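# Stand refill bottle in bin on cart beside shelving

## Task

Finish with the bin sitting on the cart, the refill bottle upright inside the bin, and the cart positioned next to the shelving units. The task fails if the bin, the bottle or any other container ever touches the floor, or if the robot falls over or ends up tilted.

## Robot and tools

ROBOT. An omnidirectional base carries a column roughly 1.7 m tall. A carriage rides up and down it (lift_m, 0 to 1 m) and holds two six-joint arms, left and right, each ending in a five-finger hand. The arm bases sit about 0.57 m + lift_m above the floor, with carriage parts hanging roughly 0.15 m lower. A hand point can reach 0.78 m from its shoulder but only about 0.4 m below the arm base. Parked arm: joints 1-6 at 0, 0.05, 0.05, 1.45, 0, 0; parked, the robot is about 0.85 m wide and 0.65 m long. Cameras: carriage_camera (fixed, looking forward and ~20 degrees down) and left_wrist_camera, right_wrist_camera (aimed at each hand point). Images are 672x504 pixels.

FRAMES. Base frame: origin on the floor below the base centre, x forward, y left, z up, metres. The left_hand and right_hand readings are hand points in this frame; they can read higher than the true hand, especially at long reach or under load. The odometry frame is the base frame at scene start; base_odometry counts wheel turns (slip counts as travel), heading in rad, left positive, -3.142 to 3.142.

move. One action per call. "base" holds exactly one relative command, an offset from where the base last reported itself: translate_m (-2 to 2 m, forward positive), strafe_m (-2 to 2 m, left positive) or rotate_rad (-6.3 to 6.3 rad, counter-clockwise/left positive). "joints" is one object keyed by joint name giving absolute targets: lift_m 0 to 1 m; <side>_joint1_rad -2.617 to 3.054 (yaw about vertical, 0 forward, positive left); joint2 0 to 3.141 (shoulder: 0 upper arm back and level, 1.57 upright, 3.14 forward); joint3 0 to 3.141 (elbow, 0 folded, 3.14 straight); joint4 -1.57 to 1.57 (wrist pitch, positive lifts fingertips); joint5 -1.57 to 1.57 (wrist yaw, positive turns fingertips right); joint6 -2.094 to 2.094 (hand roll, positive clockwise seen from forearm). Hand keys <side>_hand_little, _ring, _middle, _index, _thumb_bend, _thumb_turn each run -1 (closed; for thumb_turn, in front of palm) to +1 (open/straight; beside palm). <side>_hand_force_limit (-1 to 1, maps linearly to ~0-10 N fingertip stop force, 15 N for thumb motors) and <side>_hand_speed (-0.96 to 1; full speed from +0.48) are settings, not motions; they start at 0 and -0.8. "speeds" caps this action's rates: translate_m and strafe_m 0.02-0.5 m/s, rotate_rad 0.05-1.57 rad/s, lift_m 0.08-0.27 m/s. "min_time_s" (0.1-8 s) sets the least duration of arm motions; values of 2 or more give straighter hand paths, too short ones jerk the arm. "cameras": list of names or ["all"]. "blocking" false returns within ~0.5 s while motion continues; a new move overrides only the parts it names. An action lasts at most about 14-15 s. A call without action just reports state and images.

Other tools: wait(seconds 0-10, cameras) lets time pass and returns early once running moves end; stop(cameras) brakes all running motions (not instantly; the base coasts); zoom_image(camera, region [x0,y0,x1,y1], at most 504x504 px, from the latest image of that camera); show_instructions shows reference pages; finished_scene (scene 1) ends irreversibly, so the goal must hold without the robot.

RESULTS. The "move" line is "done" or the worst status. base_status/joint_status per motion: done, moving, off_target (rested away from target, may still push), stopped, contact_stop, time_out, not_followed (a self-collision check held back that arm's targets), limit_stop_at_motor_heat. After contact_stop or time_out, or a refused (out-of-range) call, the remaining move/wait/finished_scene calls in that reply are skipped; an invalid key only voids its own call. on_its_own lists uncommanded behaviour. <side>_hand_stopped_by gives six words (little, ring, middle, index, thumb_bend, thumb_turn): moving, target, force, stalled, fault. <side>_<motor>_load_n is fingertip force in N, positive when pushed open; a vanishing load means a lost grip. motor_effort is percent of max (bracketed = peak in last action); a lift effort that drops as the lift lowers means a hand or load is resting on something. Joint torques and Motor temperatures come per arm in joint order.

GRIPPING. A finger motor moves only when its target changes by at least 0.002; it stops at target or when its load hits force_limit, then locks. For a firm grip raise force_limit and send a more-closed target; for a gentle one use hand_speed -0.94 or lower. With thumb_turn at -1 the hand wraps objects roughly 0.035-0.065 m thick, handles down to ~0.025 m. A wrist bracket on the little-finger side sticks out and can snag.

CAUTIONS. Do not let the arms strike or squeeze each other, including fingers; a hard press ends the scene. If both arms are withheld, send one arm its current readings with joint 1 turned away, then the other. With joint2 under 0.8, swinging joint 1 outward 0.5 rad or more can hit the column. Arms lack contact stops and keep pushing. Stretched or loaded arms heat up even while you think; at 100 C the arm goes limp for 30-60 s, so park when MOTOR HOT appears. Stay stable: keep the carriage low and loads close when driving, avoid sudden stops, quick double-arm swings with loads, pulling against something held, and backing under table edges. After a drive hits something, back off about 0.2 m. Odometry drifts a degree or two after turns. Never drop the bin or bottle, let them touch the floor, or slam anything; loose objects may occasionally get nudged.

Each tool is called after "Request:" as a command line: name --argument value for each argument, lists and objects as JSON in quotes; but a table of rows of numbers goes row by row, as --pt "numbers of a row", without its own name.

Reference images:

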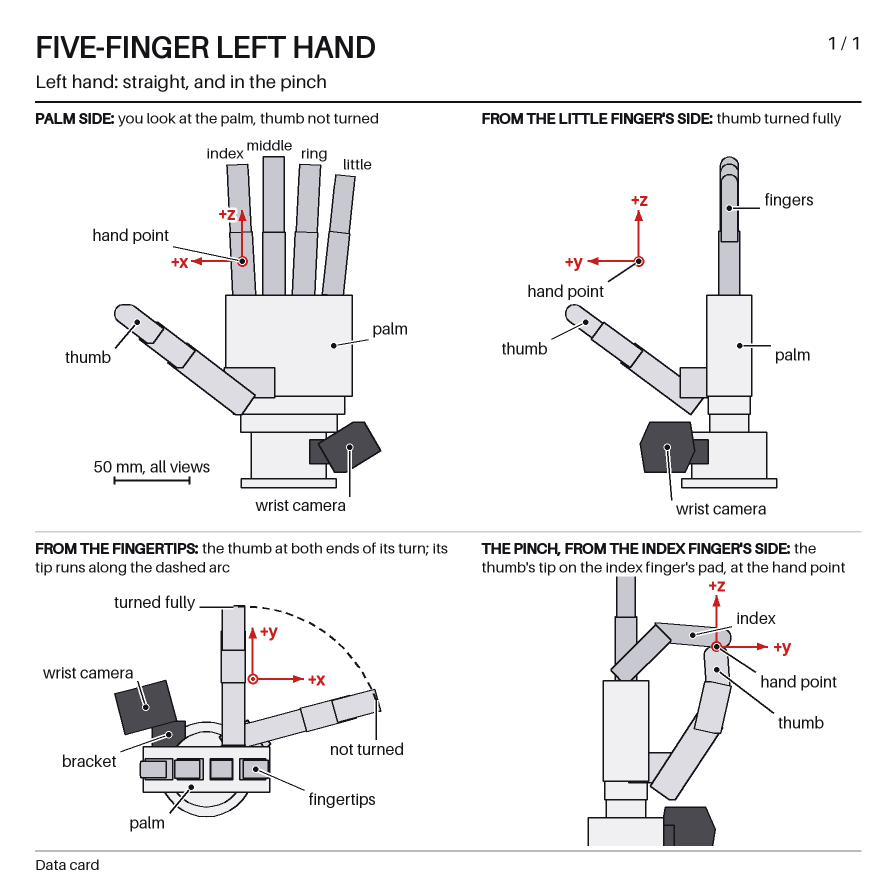

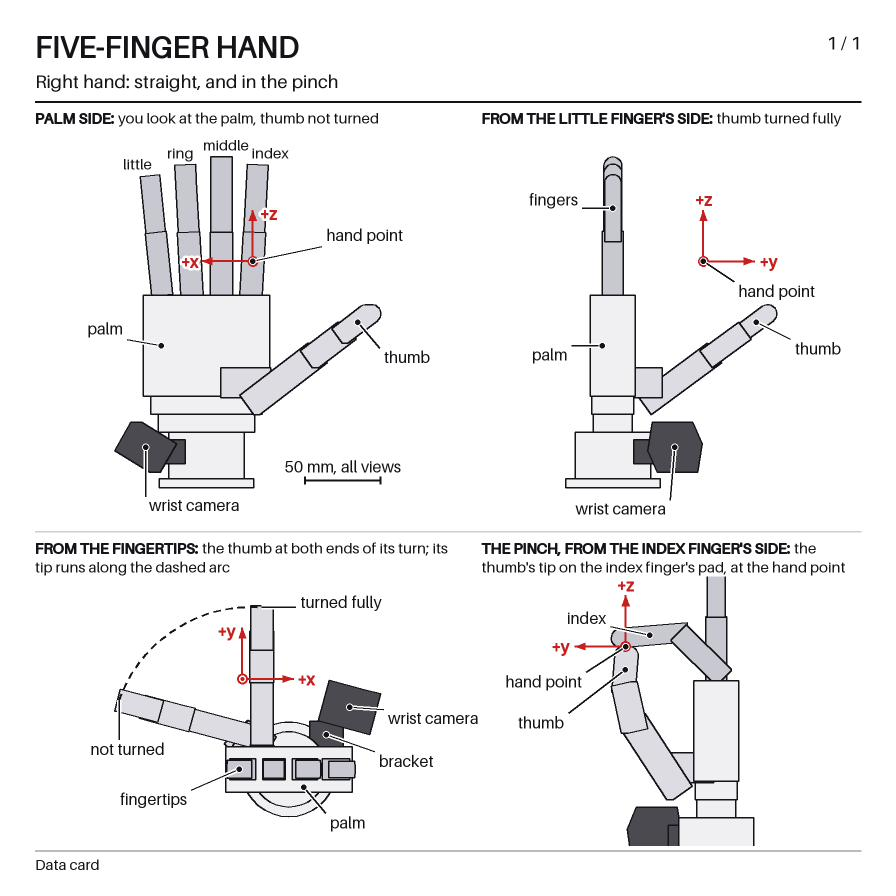

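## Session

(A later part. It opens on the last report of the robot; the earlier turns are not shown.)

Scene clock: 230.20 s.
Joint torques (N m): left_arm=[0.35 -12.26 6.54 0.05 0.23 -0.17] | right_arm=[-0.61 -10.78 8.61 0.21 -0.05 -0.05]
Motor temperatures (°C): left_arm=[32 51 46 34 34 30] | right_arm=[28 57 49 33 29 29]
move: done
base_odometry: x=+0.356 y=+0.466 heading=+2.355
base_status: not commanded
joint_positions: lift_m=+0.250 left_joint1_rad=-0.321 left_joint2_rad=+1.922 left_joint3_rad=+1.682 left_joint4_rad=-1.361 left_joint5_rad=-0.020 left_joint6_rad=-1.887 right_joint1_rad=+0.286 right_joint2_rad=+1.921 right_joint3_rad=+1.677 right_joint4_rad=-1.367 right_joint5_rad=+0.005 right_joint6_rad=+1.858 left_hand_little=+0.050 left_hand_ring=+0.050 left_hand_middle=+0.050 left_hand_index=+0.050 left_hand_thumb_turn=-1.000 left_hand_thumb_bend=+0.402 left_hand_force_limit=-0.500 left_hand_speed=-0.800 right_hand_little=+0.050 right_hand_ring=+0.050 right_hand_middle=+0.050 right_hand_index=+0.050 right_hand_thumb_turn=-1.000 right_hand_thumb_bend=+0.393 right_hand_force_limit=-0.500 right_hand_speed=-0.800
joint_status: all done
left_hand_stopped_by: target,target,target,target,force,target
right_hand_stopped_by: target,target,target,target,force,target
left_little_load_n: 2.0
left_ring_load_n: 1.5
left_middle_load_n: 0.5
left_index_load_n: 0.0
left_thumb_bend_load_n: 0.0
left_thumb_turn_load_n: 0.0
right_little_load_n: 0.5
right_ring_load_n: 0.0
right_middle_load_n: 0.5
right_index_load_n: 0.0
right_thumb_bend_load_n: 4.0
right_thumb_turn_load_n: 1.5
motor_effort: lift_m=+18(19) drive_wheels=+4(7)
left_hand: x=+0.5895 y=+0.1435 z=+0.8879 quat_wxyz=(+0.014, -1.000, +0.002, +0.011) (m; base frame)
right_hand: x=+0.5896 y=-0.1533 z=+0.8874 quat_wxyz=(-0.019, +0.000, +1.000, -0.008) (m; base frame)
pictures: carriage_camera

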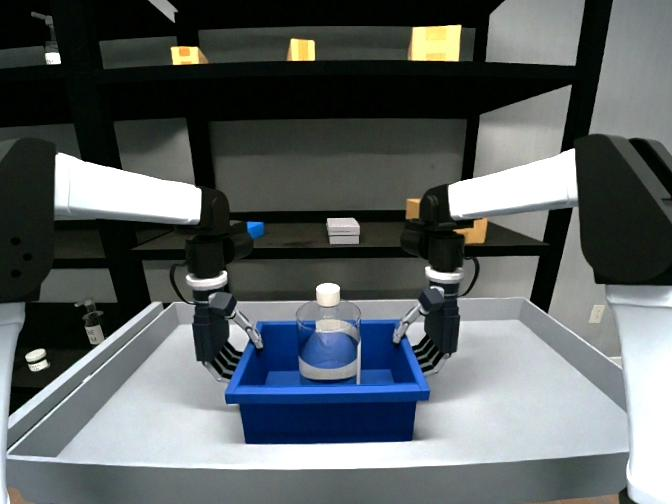

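Request:
move --joints '{"left_hand_thumb_bend": 1, "right_hand_thumb_bend": 1}'

Request:
move --joints '{"lift_m": 0.235}' --speeds '{"lift_m": 0.08}' --cameras '["carriage_camera"]'

Request:
move --joints '{"left_hand_index": 1, "left_hand_middle": 1, "left_hand_ring": 1, "left_hand_little": 1, "right_hand_index": 1, "right_hand_middle": 1, "right_hand_ring": 1, "right_hand_little": 1}' --cameras '["all"]'

Request:
zoom_image --camera "carriage_camera" --region '[180, 280, 480, 504]'

Scene clock: 233.13 s.
Joint torques (N m): left_arm=[0.23 -12.22 6.5 0.04 0.22 -0.17] | right_arm=[-0.54 -10.8 8.61 0.21 -0.07 -0.05]
Motor temperatures (°C): left_arm=[32 52 46 34 34 30] | right_arm=[28 57 49 33 29 29]
move: done
base_odometry: x=+0.356 y=+0.466 heading=+2.355
base_status: not commanded
joint_positions: lift_m=+0.250 left_joint1_rad=-0.321 left_joint2_rad=+1.922 left_joint3_rad=+1.682 left_joint4_rad=-1.361 left_joint5_rad=-0.020 left_joint6_rad=-1.887 right_joint1_rad=+0.286 right_joint2_rad=+1.921 right_joint3_rad=+1.677 right_joint4_rad=-1.367 right_joint5_rad=+0.005 right_joint6_rad=+1.858 left_hand_little=+0.050 left_hand_ring=+0.050 left_hand_middle=+0.050 left_hand_index=+0.050 left_hand_thumb_turn=-1.000 left_hand_thumb_bend=+1.000 left_hand_force_limit=-0.500 left_hand_speed=-0.800 right_hand_little=+0.050 right_hand_ring=+0.050 right_hand_middle=+0.050 right_hand_index=+0.050 right_hand_thumb_turn=-1.000 right_hand_thumb_bend=+1.000 right_hand_force_limit=-0.500 right_hand_speed=-0.800
joint_status: all done
left_hand_stopped_by: target,target,target,target,target,target
right_hand_stopped_by: target,target,target,target,target,target
left_little_load_n: 1.5
left_ring_load_n: 1.5
left_middle_load_n: 0.0
left_index_load_n: 0.0
left_thumb_bend_load_n: -0.5
left_thumb_turn_load_n: 0.0
right_little_load_n: 0.0
right_ring_load_n: 0.0
right_middle_load_n: 0.0
right_index_load_n: 0.0
right_thumb_bend_load_n: 0.0
right_thumb_turn_load_n: 0.0
motor_effort: lift_m=+18(18) drive_wheels=+0(7)
left_hand: x=+0.5895 y=+0.1435 z=+0.8879 quat_wxyz=(+0.014, -1.000, +0.002, +0.011) (m; base frame)
right_hand: x=+0.5896 y=-0.1533 z=+0.8874 quat_wxyz=(-0.019, +0.000, +1.000, -0.008) (m; base frame)
pictures: none

Scene clock: 233.70 s.
Joint torques (N m): left_arm=[0.21 -11.06 6.58 0.12 0.17 -0.16] | right_arm=[-0.54 -10.66 8.51 0.24 -0.07 -0.06]
Motor temperatures (°C): left_arm=[32 52 47 34 34 30] | right_arm=[28 57 49 33 29 29]
move: done
base_odometry: x=+0.356 y=+0.466 heading=+2.355
base_status: not commanded
joint_positions: lift_m=+0.235 left_joint1_rad=-0.321 left_joint2_rad=+1.913 left_joint3_rad=+1.682 left_joint4_rad=-1.364 left_joint5_rad=-0.018 left_joint6_rad=-1.887 right_joint1_rad=+0.286 right_joint2_rad=+1.919 right_joint3_rad=+1.678 right_joint4_rad=-1.367 right_joint5_rad=+0.005 right_joint6_rad=+1.858 left_hand_little=+0.050 left_hand_ring=+0.050 left_hand_middle=+0.050 left_hand_index=+0.050 left_hand_thumb_turn=-1.000 left_hand_thumb_bend=+1.000 left_hand_force_limit=-0.500 left_hand_speed=-0.800 right_hand_little=+0.050 right_hand_ring=+0.050 right_hand_middle=+0.050 right_hand_index=+0.050 right_hand_thumb_turn=-1.000 right_hand_thumb_bend=+1.000 right_hand_force_limit=-0.500 right_hand_speed=-0.800
joint_status: all done
left_hand_stopped_by: target,target,target,target,target,target
right_hand_stopped_by: target,target,target,target,target,target
left_little_load_n: 0.0
left_ring_load_n: 0.0
left_middle_load_n: 0.0
left_index_load_n: 0.0
left_thumb_bend_load_n: 0.0
left_thumb_turn_load_n: 0.0
right_little_load_n: 0.0
right_ring_load_n: 0.0
right_middle_load_n: 0.0
right_index_load_n: 0.0
right_thumb_bend_load_n: 0.0
right_thumb_turn_load_n: 0.0
motor_effort: lift_m=+18(20) drive_wheels=+4(6)
left_hand: x=+0.5889 y=+0.1433 z=+0.8764 quat_wxyz=(+0.012, -1.000, +0.002, +0.008) (m; base frame)
right_hand: x=+0.5898 y=-0.1532 z=+0.8732 quat_wxyz=(-0.017, +0.000, +1.000, -0.008) (m; base frame)
pictures: carriage_camera

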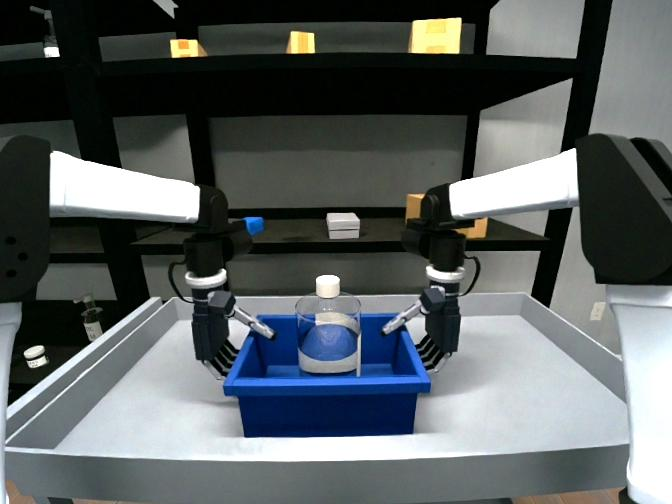

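Scene clock: 235.90 s.
Joint torques (N m): left_arm=[0.23 -11.07 6.6 0.08 0.12 -0.18] | right_arm=[-0.57 -10.63 8.47 0.22 -0.05 -0.05]
Motor temperatures (°C): left_arm=[32 51 47 34 34 30] | right_arm=[28 57 49 33 29 29]
move: done
base_odometry: x=+0.356 y=+0.466 heading=+2.355
base_status: not commanded
joint_positions: lift_m=+0.235 left_joint1_rad=-0.321 left_joint2_rad=+1.913 left_joint3_rad=+1.682 left_joint4_rad=-1.364 left_joint5_rad=-0.015 left_joint6_rad=-1.887 right_joint1_rad=+0.286 right_joint2_rad=+1.919 right_joint3_rad=+1.678 right_joint4_rad=-1.367 right_joint5_rad=+0.005 right_joint6_rad=+1.858 left_hand_little=+1.000 left_hand_ring=+1.000 left_hand_middle=+1.000 left_hand_index=+1.000 left_hand_thumb_turn=-1.000 left_hand_thumb_bend=+1.000 left_hand_force_limit=-0.500 left_hand_speed=-0.800 right_hand_little=+1.000 right_hand_ring=+1.000 right_hand_middle=+1.000 right_hand_index=+1.000 right_hand_thumb_turn=-1.000 right_hand_thumb_bend=+1.000 right_hand_force_limit=-0.500 right_hand_speed=-0.800
joint_status: all done
left_hand_stopped_by: target,target,target,target,target,target
right_hand_stopped_by: target,target,target,target,target,target
left_little_load_n: 0.0
left_ring_load_n: 0.0
left_middle_load_n: 0.0
left_index_load_n: 0.0
left_thumb_bend_load_n: 0.0
left_thumb_turn_load_n: 0.0
right_little_load_n: 0.0
right_ring_load_n: 0.0
right_middle_load_n: 0.0
right_index_load_n: 0.0
right_thumb_bend_load_n: 0.0
right_thumb_turn_load_n: 0.0
motor_effort: lift_m=+18(19) drive_wheels=+2(6)
left_hand: x=+0.5885 y=+0.1426 z=+0.8766 quat_wxyz=(+0.011, -1.000, +0.002, +0.009) (m; base frame)
right_hand: x=+0.5898 y=-0.1532 z=+0.8732 quat_wxyz=(-0.017, +0.000, +1.000, -0.008) (m; base frame)
pictures: carriage_camera, left_wrist_camera, right_wrist_camera

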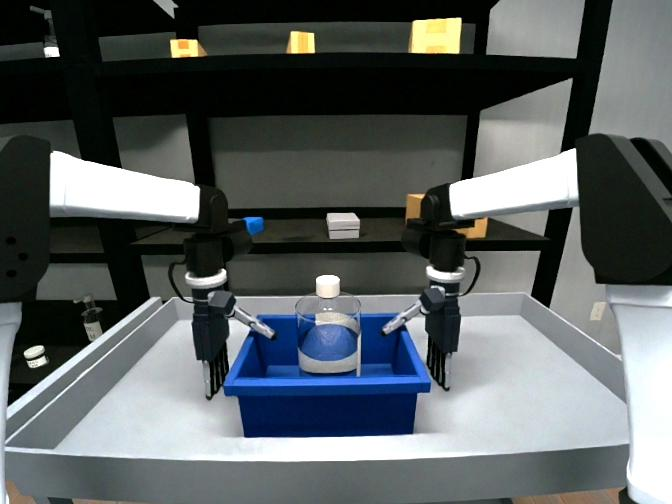

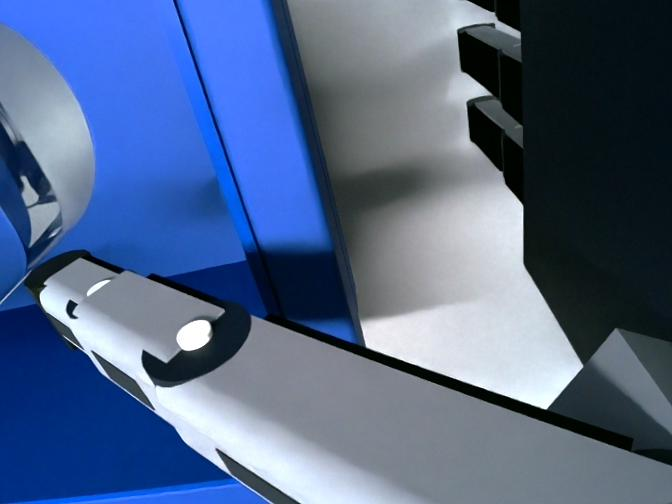

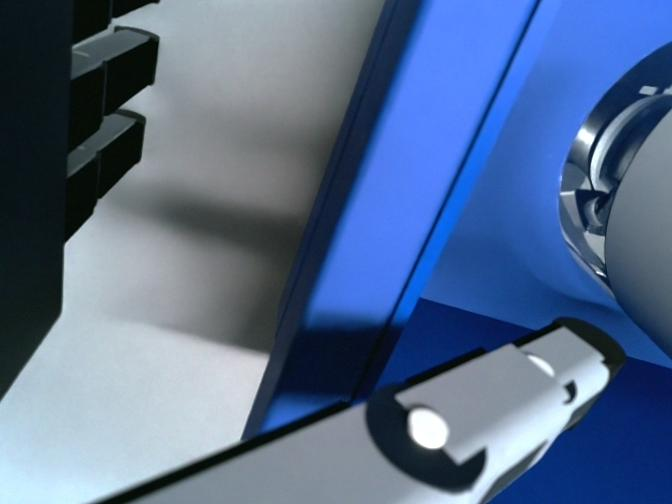

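Scaled by 1.680 from the camera's 672x504 image, which has a finer 960x720 frame.

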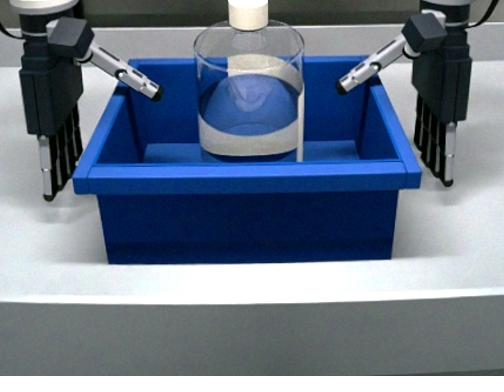

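Request:
move --joints '{"lift_m": 0.48}' --speeds '{"lift_m": 0.12}' --cameras '["carriage_camera"]'

Request:
move --base '{"translate_m": -0.6}' --speeds '{"translate_m": 0.3}'

Request:
move --joints '{"lift_m": 0.3, "left_joint1_rad": 0, "left_joint2_rad": 0.05, "left_joint3_rad": 0.05, "left_joint4_rad": 1.45, "left_joint5_rad": 0, "left_joint6_rad": 0, "right_joint1_rad": 0, "right_joint2_rad": 0.05, "right_joint3_rad": 0.05, "right_joint4_rad": 1.45, "right_joint5_rad": 0, "right_joint6_rad": 0}' --cameras '["carriage_camera"]'

Scene clock: 238.70 s.
Joint torques (N m): left_arm=[0.16 -10.69 6.6 0.09 0.13 -0.15] | right_arm=[-0.51 -10.45 8.35 0.21 -0.06 -0.05]
Motor temperatures (°C): left_arm=[32 51 47 34 34 30] | right_arm=[28 58 49 33 29 29]
move: done
base_odometry: x=+0.356 y=+0.466 heading=+2.355
base_status: not commanded
joint_positions: lift_m=+0.480 left_joint1_rad=-0.321 left_joint2_rad=+1.908 left_joint3_rad=+1.682 left_joint4_rad=-1.364 left_joint5_rad=-0.014 left_joint6_rad=-1.887 right_joint1_rad=+0.286 right_joint2_rad=+1.917 right_joint3_rad=+1.679 right_joint4_rad=-1.368 right_joint5_rad=+0.005 right_joint6_rad=+1.858 left_hand_little=+1.000 left_hand_ring=+1.000 left_hand_middle=+1.000 left_hand_index=+1.000 left_hand_thumb_turn=-1.000 left_hand_thumb_bend=+1.000 left_hand_force_limit=-0.500 left_hand_speed=-0.800 right_hand_little=+1.000 right_hand_ring=+1.000 right_hand_middle=+1.000 right_hand_index=+1.000 right_hand_thumb_turn=-1.000 right_hand_thumb_bend=+1.000 right_hand_force_limit=-0.500 right_hand_speed=-0.800
joint_status: all done
left_hand_stopped_by: target,target,target,target,target,target
right_hand_stopped_by: target,target,target,target,target,target
left_little_load_n: 0.0
left_ring_load_n: 0.0
left_middle_load_n: 0.0
left_index_load_n: 0.0
left_thumb_bend_load_n: -0.5
left_thumb_turn_load_n: 0.0
right_little_load_n: 0.0
right_ring_load_n: 0.0
right_middle_load_n: 0.5
right_index_load_n: 0.0
right_thumb_bend_load_n: 0.0
right_thumb_turn_load_n: 0.0
motor_effort: lift_m=+20(25) drive_wheels=+4(7)
left_hand: x=+0.5885 y=+0.1425 z=+1.1231 quat_wxyz=(+0.010, -1.000, +0.002, +0.007) (m; base frame)
right_hand: x=+0.5902 y=-0.1531 z=+1.1192 quat_wxyz=(-0.016, +0.000, +1.000, -0.007) (m; base frame)
pictures: carriage_camera

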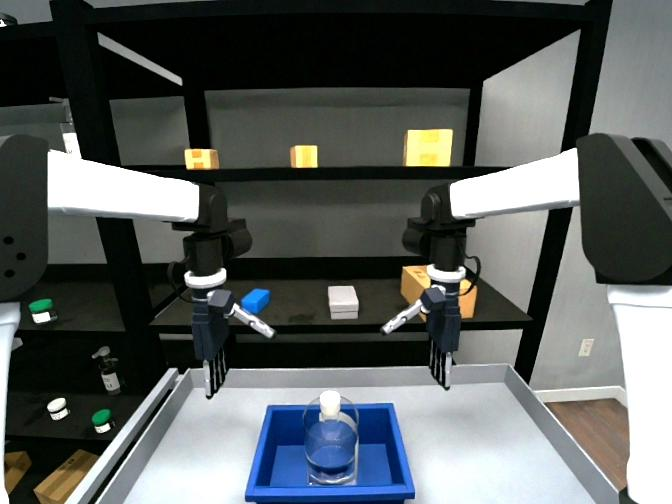

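Scene clock: 242.30 s.
Joint torques (N m): left_arm=[0.24 -10.7 6.54 0.12 0.13 -0.13] | right_arm=[-0.1 -10.47 8.35 0.24 -0.05 -0.05]
Motor temperatures (°C): left_arm=[32 51 47 33 34 30] | right_arm=[28 58 49 33 29 29]
move: done
base_odometry: x=+0.780 y=+0.041 heading=+2.355
base_status: done
joint_positions: lift_m=+0.480 left_joint1_rad=-0.320 left_joint2_rad=+1.908 left_joint3_rad=+1.682 left_joint4_rad=-1.367 left_joint5_rad=-0.013 left_joint6_rad=-1.887 right_joint1_rad=+0.281 right_joint2_rad=+1.917 right_joint3_rad=+1.679 right_joint4_rad=-1.369 right_joint5_rad=+0.004 right_joint6_rad=+1.858 left_hand_little=+1.000 left_hand_ring=+1.000 left_hand_middle=+1.000 left_hand_index=+1.000 left_hand_thumb_turn=-1.000 left_hand_thumb_bend=+1.000 left_hand_force_limit=-0.500 left_hand_speed=-0.800 right_hand_little=+1.000 right_hand_ring=+1.000 right_hand_middle=+1.000 right_hand_index=+1.000 right_hand_thumb_turn=-1.000 right_hand_thumb_bend=+1.000 right_hand_force_limit=-0.500 right_hand_speed=-0.800
joint_status: not commanded
left_hand_stopped_by: target,target,target,target,target,target
right_hand_stopped_by: target,target,target,target,target,target
left_little_load_n: 0.0
left_ring_load_n: 0.0
left_middle_load_n: 0.0
left_index_load_n: 0.0
left_thumb_bend_load_n: 0.0
left_thumb_turn_load_n: 0.0
right_little_load_n: 0.0
right_ring_load_n: 0.0
right_middle_load_n: 0.0
right_index_load_n: 0.0
right_thumb_bend_load_n: 0.0
right_thumb_turn_load_n: 0.0
motor_effort: lift_m=+20(20) drive_wheels=+1(17)
left_hand: x=+0.5878 y=+0.1427 z=+1.1230 quat_wxyz=(+0.010, -1.000, +0.002, +0.009) (m; base frame)
right_hand: x=+0.5906 y=-0.1548 z=+1.1192 quat_wxyz=(-0.017, +0.003, +1.000, -0.007) (m; base frame)
pictures: none

Scene clock: 244.53 s.
Joint torques (N m): left_arm=[0.4 3.23 4.04 0.27 0.11 0.01] | right_arm=[-0.38 2.77 5.89 0.29 0 -0.14]
Motor temperatures (°C): left_arm=[32 50 46 34 34 30] | right_arm=[28 57 48 33 29 29]
move: done
base_odometry: x=+0.780 y=+0.041 heading=+2.355
base_status: not commanded
joint_positions: lift_m=+0.300 left_joint1_rad=-0.007 left_joint2_rad=+0.056 left_joint3_rad=+0.063 left_joint4_rad=+1.430 left_joint5_rad=-0.013 left_joint6_rad=-0.013 right_joint1_rad=+0.006 right_joint2_rad=+0.058 right_joint3_rad=+0.056 right_joint4_rad=+1.436 right_joint5_rad=+0.004 right_joint6_rad=+0.011 left_hand_little=+1.000 left_hand_ring=+1.000 left_hand_middle=+1.000 left_hand_index=+1.000 left_hand_thumb_turn=-1.000 left_hand_thumb_bend=+1.000 left_hand_force_limit=-0.500 left_hand_speed=-0.800 right_hand_little=+1.000 right_hand_ring=+1.000 right_hand_middle=+1.000 right_hand_index=+1.000 right_hand_thumb_turn=-1.000 right_hand_thumb_bend=+1.000 right_hand_force_limit=-0.500 right_hand_speed=-0.800
joint_status: all done
left_hand_stopped_by: target,target,target,target,target,target
right_hand_stopped_by: target,target,target,target,target,target
left_little_load_n: 0.0
left_ring_load_n: -0.5
left_middle_load_n: 0.0
left_index_load_n: 0.0
left_thumb_bend_load_n: 0.0
left_thumb_turn_load_n: 0.0
right_little_load_n: 0.0
right_ring_load_n: 0.0
right_middle_load_n: 0.0
right_index_load_n: 0.0
right_thumb_bend_load_n: 0.0
right_thumb_turn_load_n: 0.5
motor_effort: lift_m=+18(19) drive_wheels=-1(4)
left_hand: x=+0.3167 y=+0.2821 z=+1.2951 quat_wxyz=(+0.699, -0.052, +0.043, -0.712) (m; base frame)
right_hand: x=+0.3181 y=-0.2807 z=+1.2929 quat_wxyz=(+0.711, -0.047, +0.050, -0.700) (m; base frame)
pictures: carriage_camera

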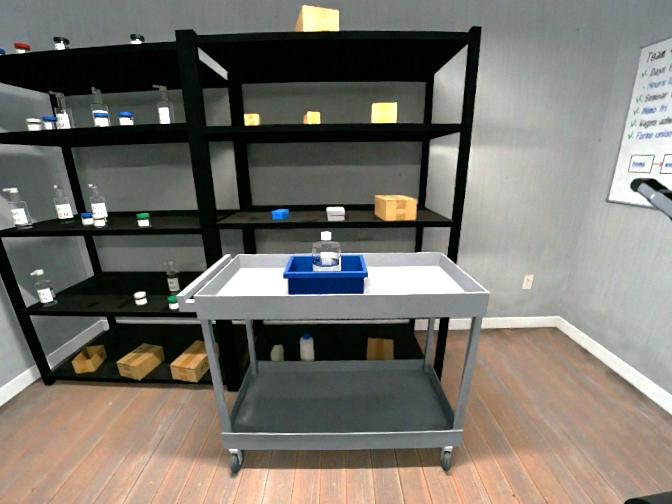

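Request:
zoom_image --camera "carriage_camera" --region '[270, 220, 390, 310]'

Request:
zoom_image --camera "carriage_camera" --region '[180, 230, 500, 480]'

Request:
zoom_image --camera "carriage_camera" --region '[0, 20, 250, 320]'

Scaled by 4.200 from the camera's 672x504 image, which has a finer 960x720 frame.

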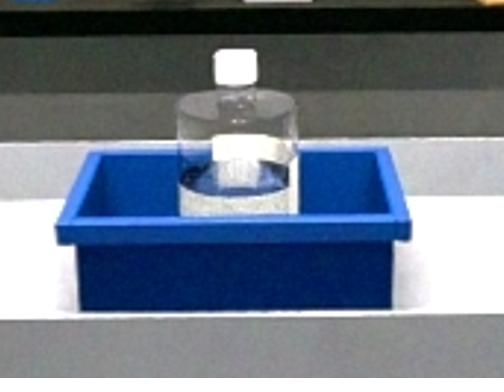

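Scaled by 1.575 from the camera's 672x504 image, which has a finer 960x720 frame.

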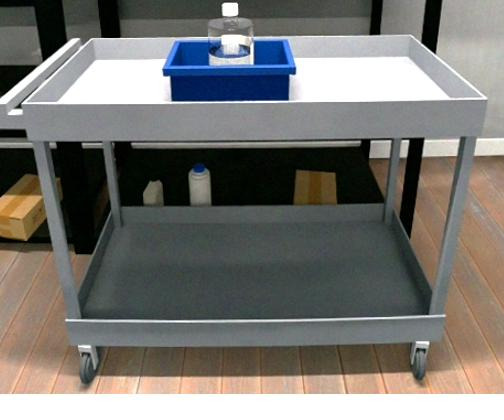

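Scaled by 1.680 from the camera's 672x504 image, which has a finer 960x720 frame.

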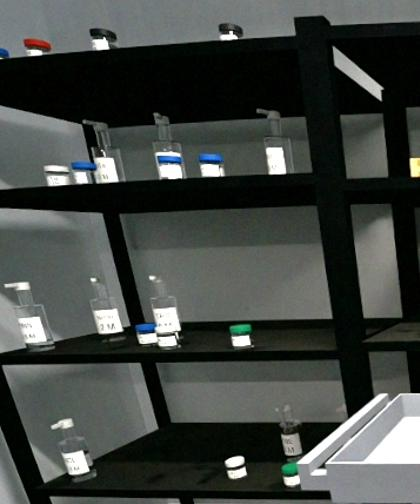

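Request:
finished_scene

The scene is finished: the task was done.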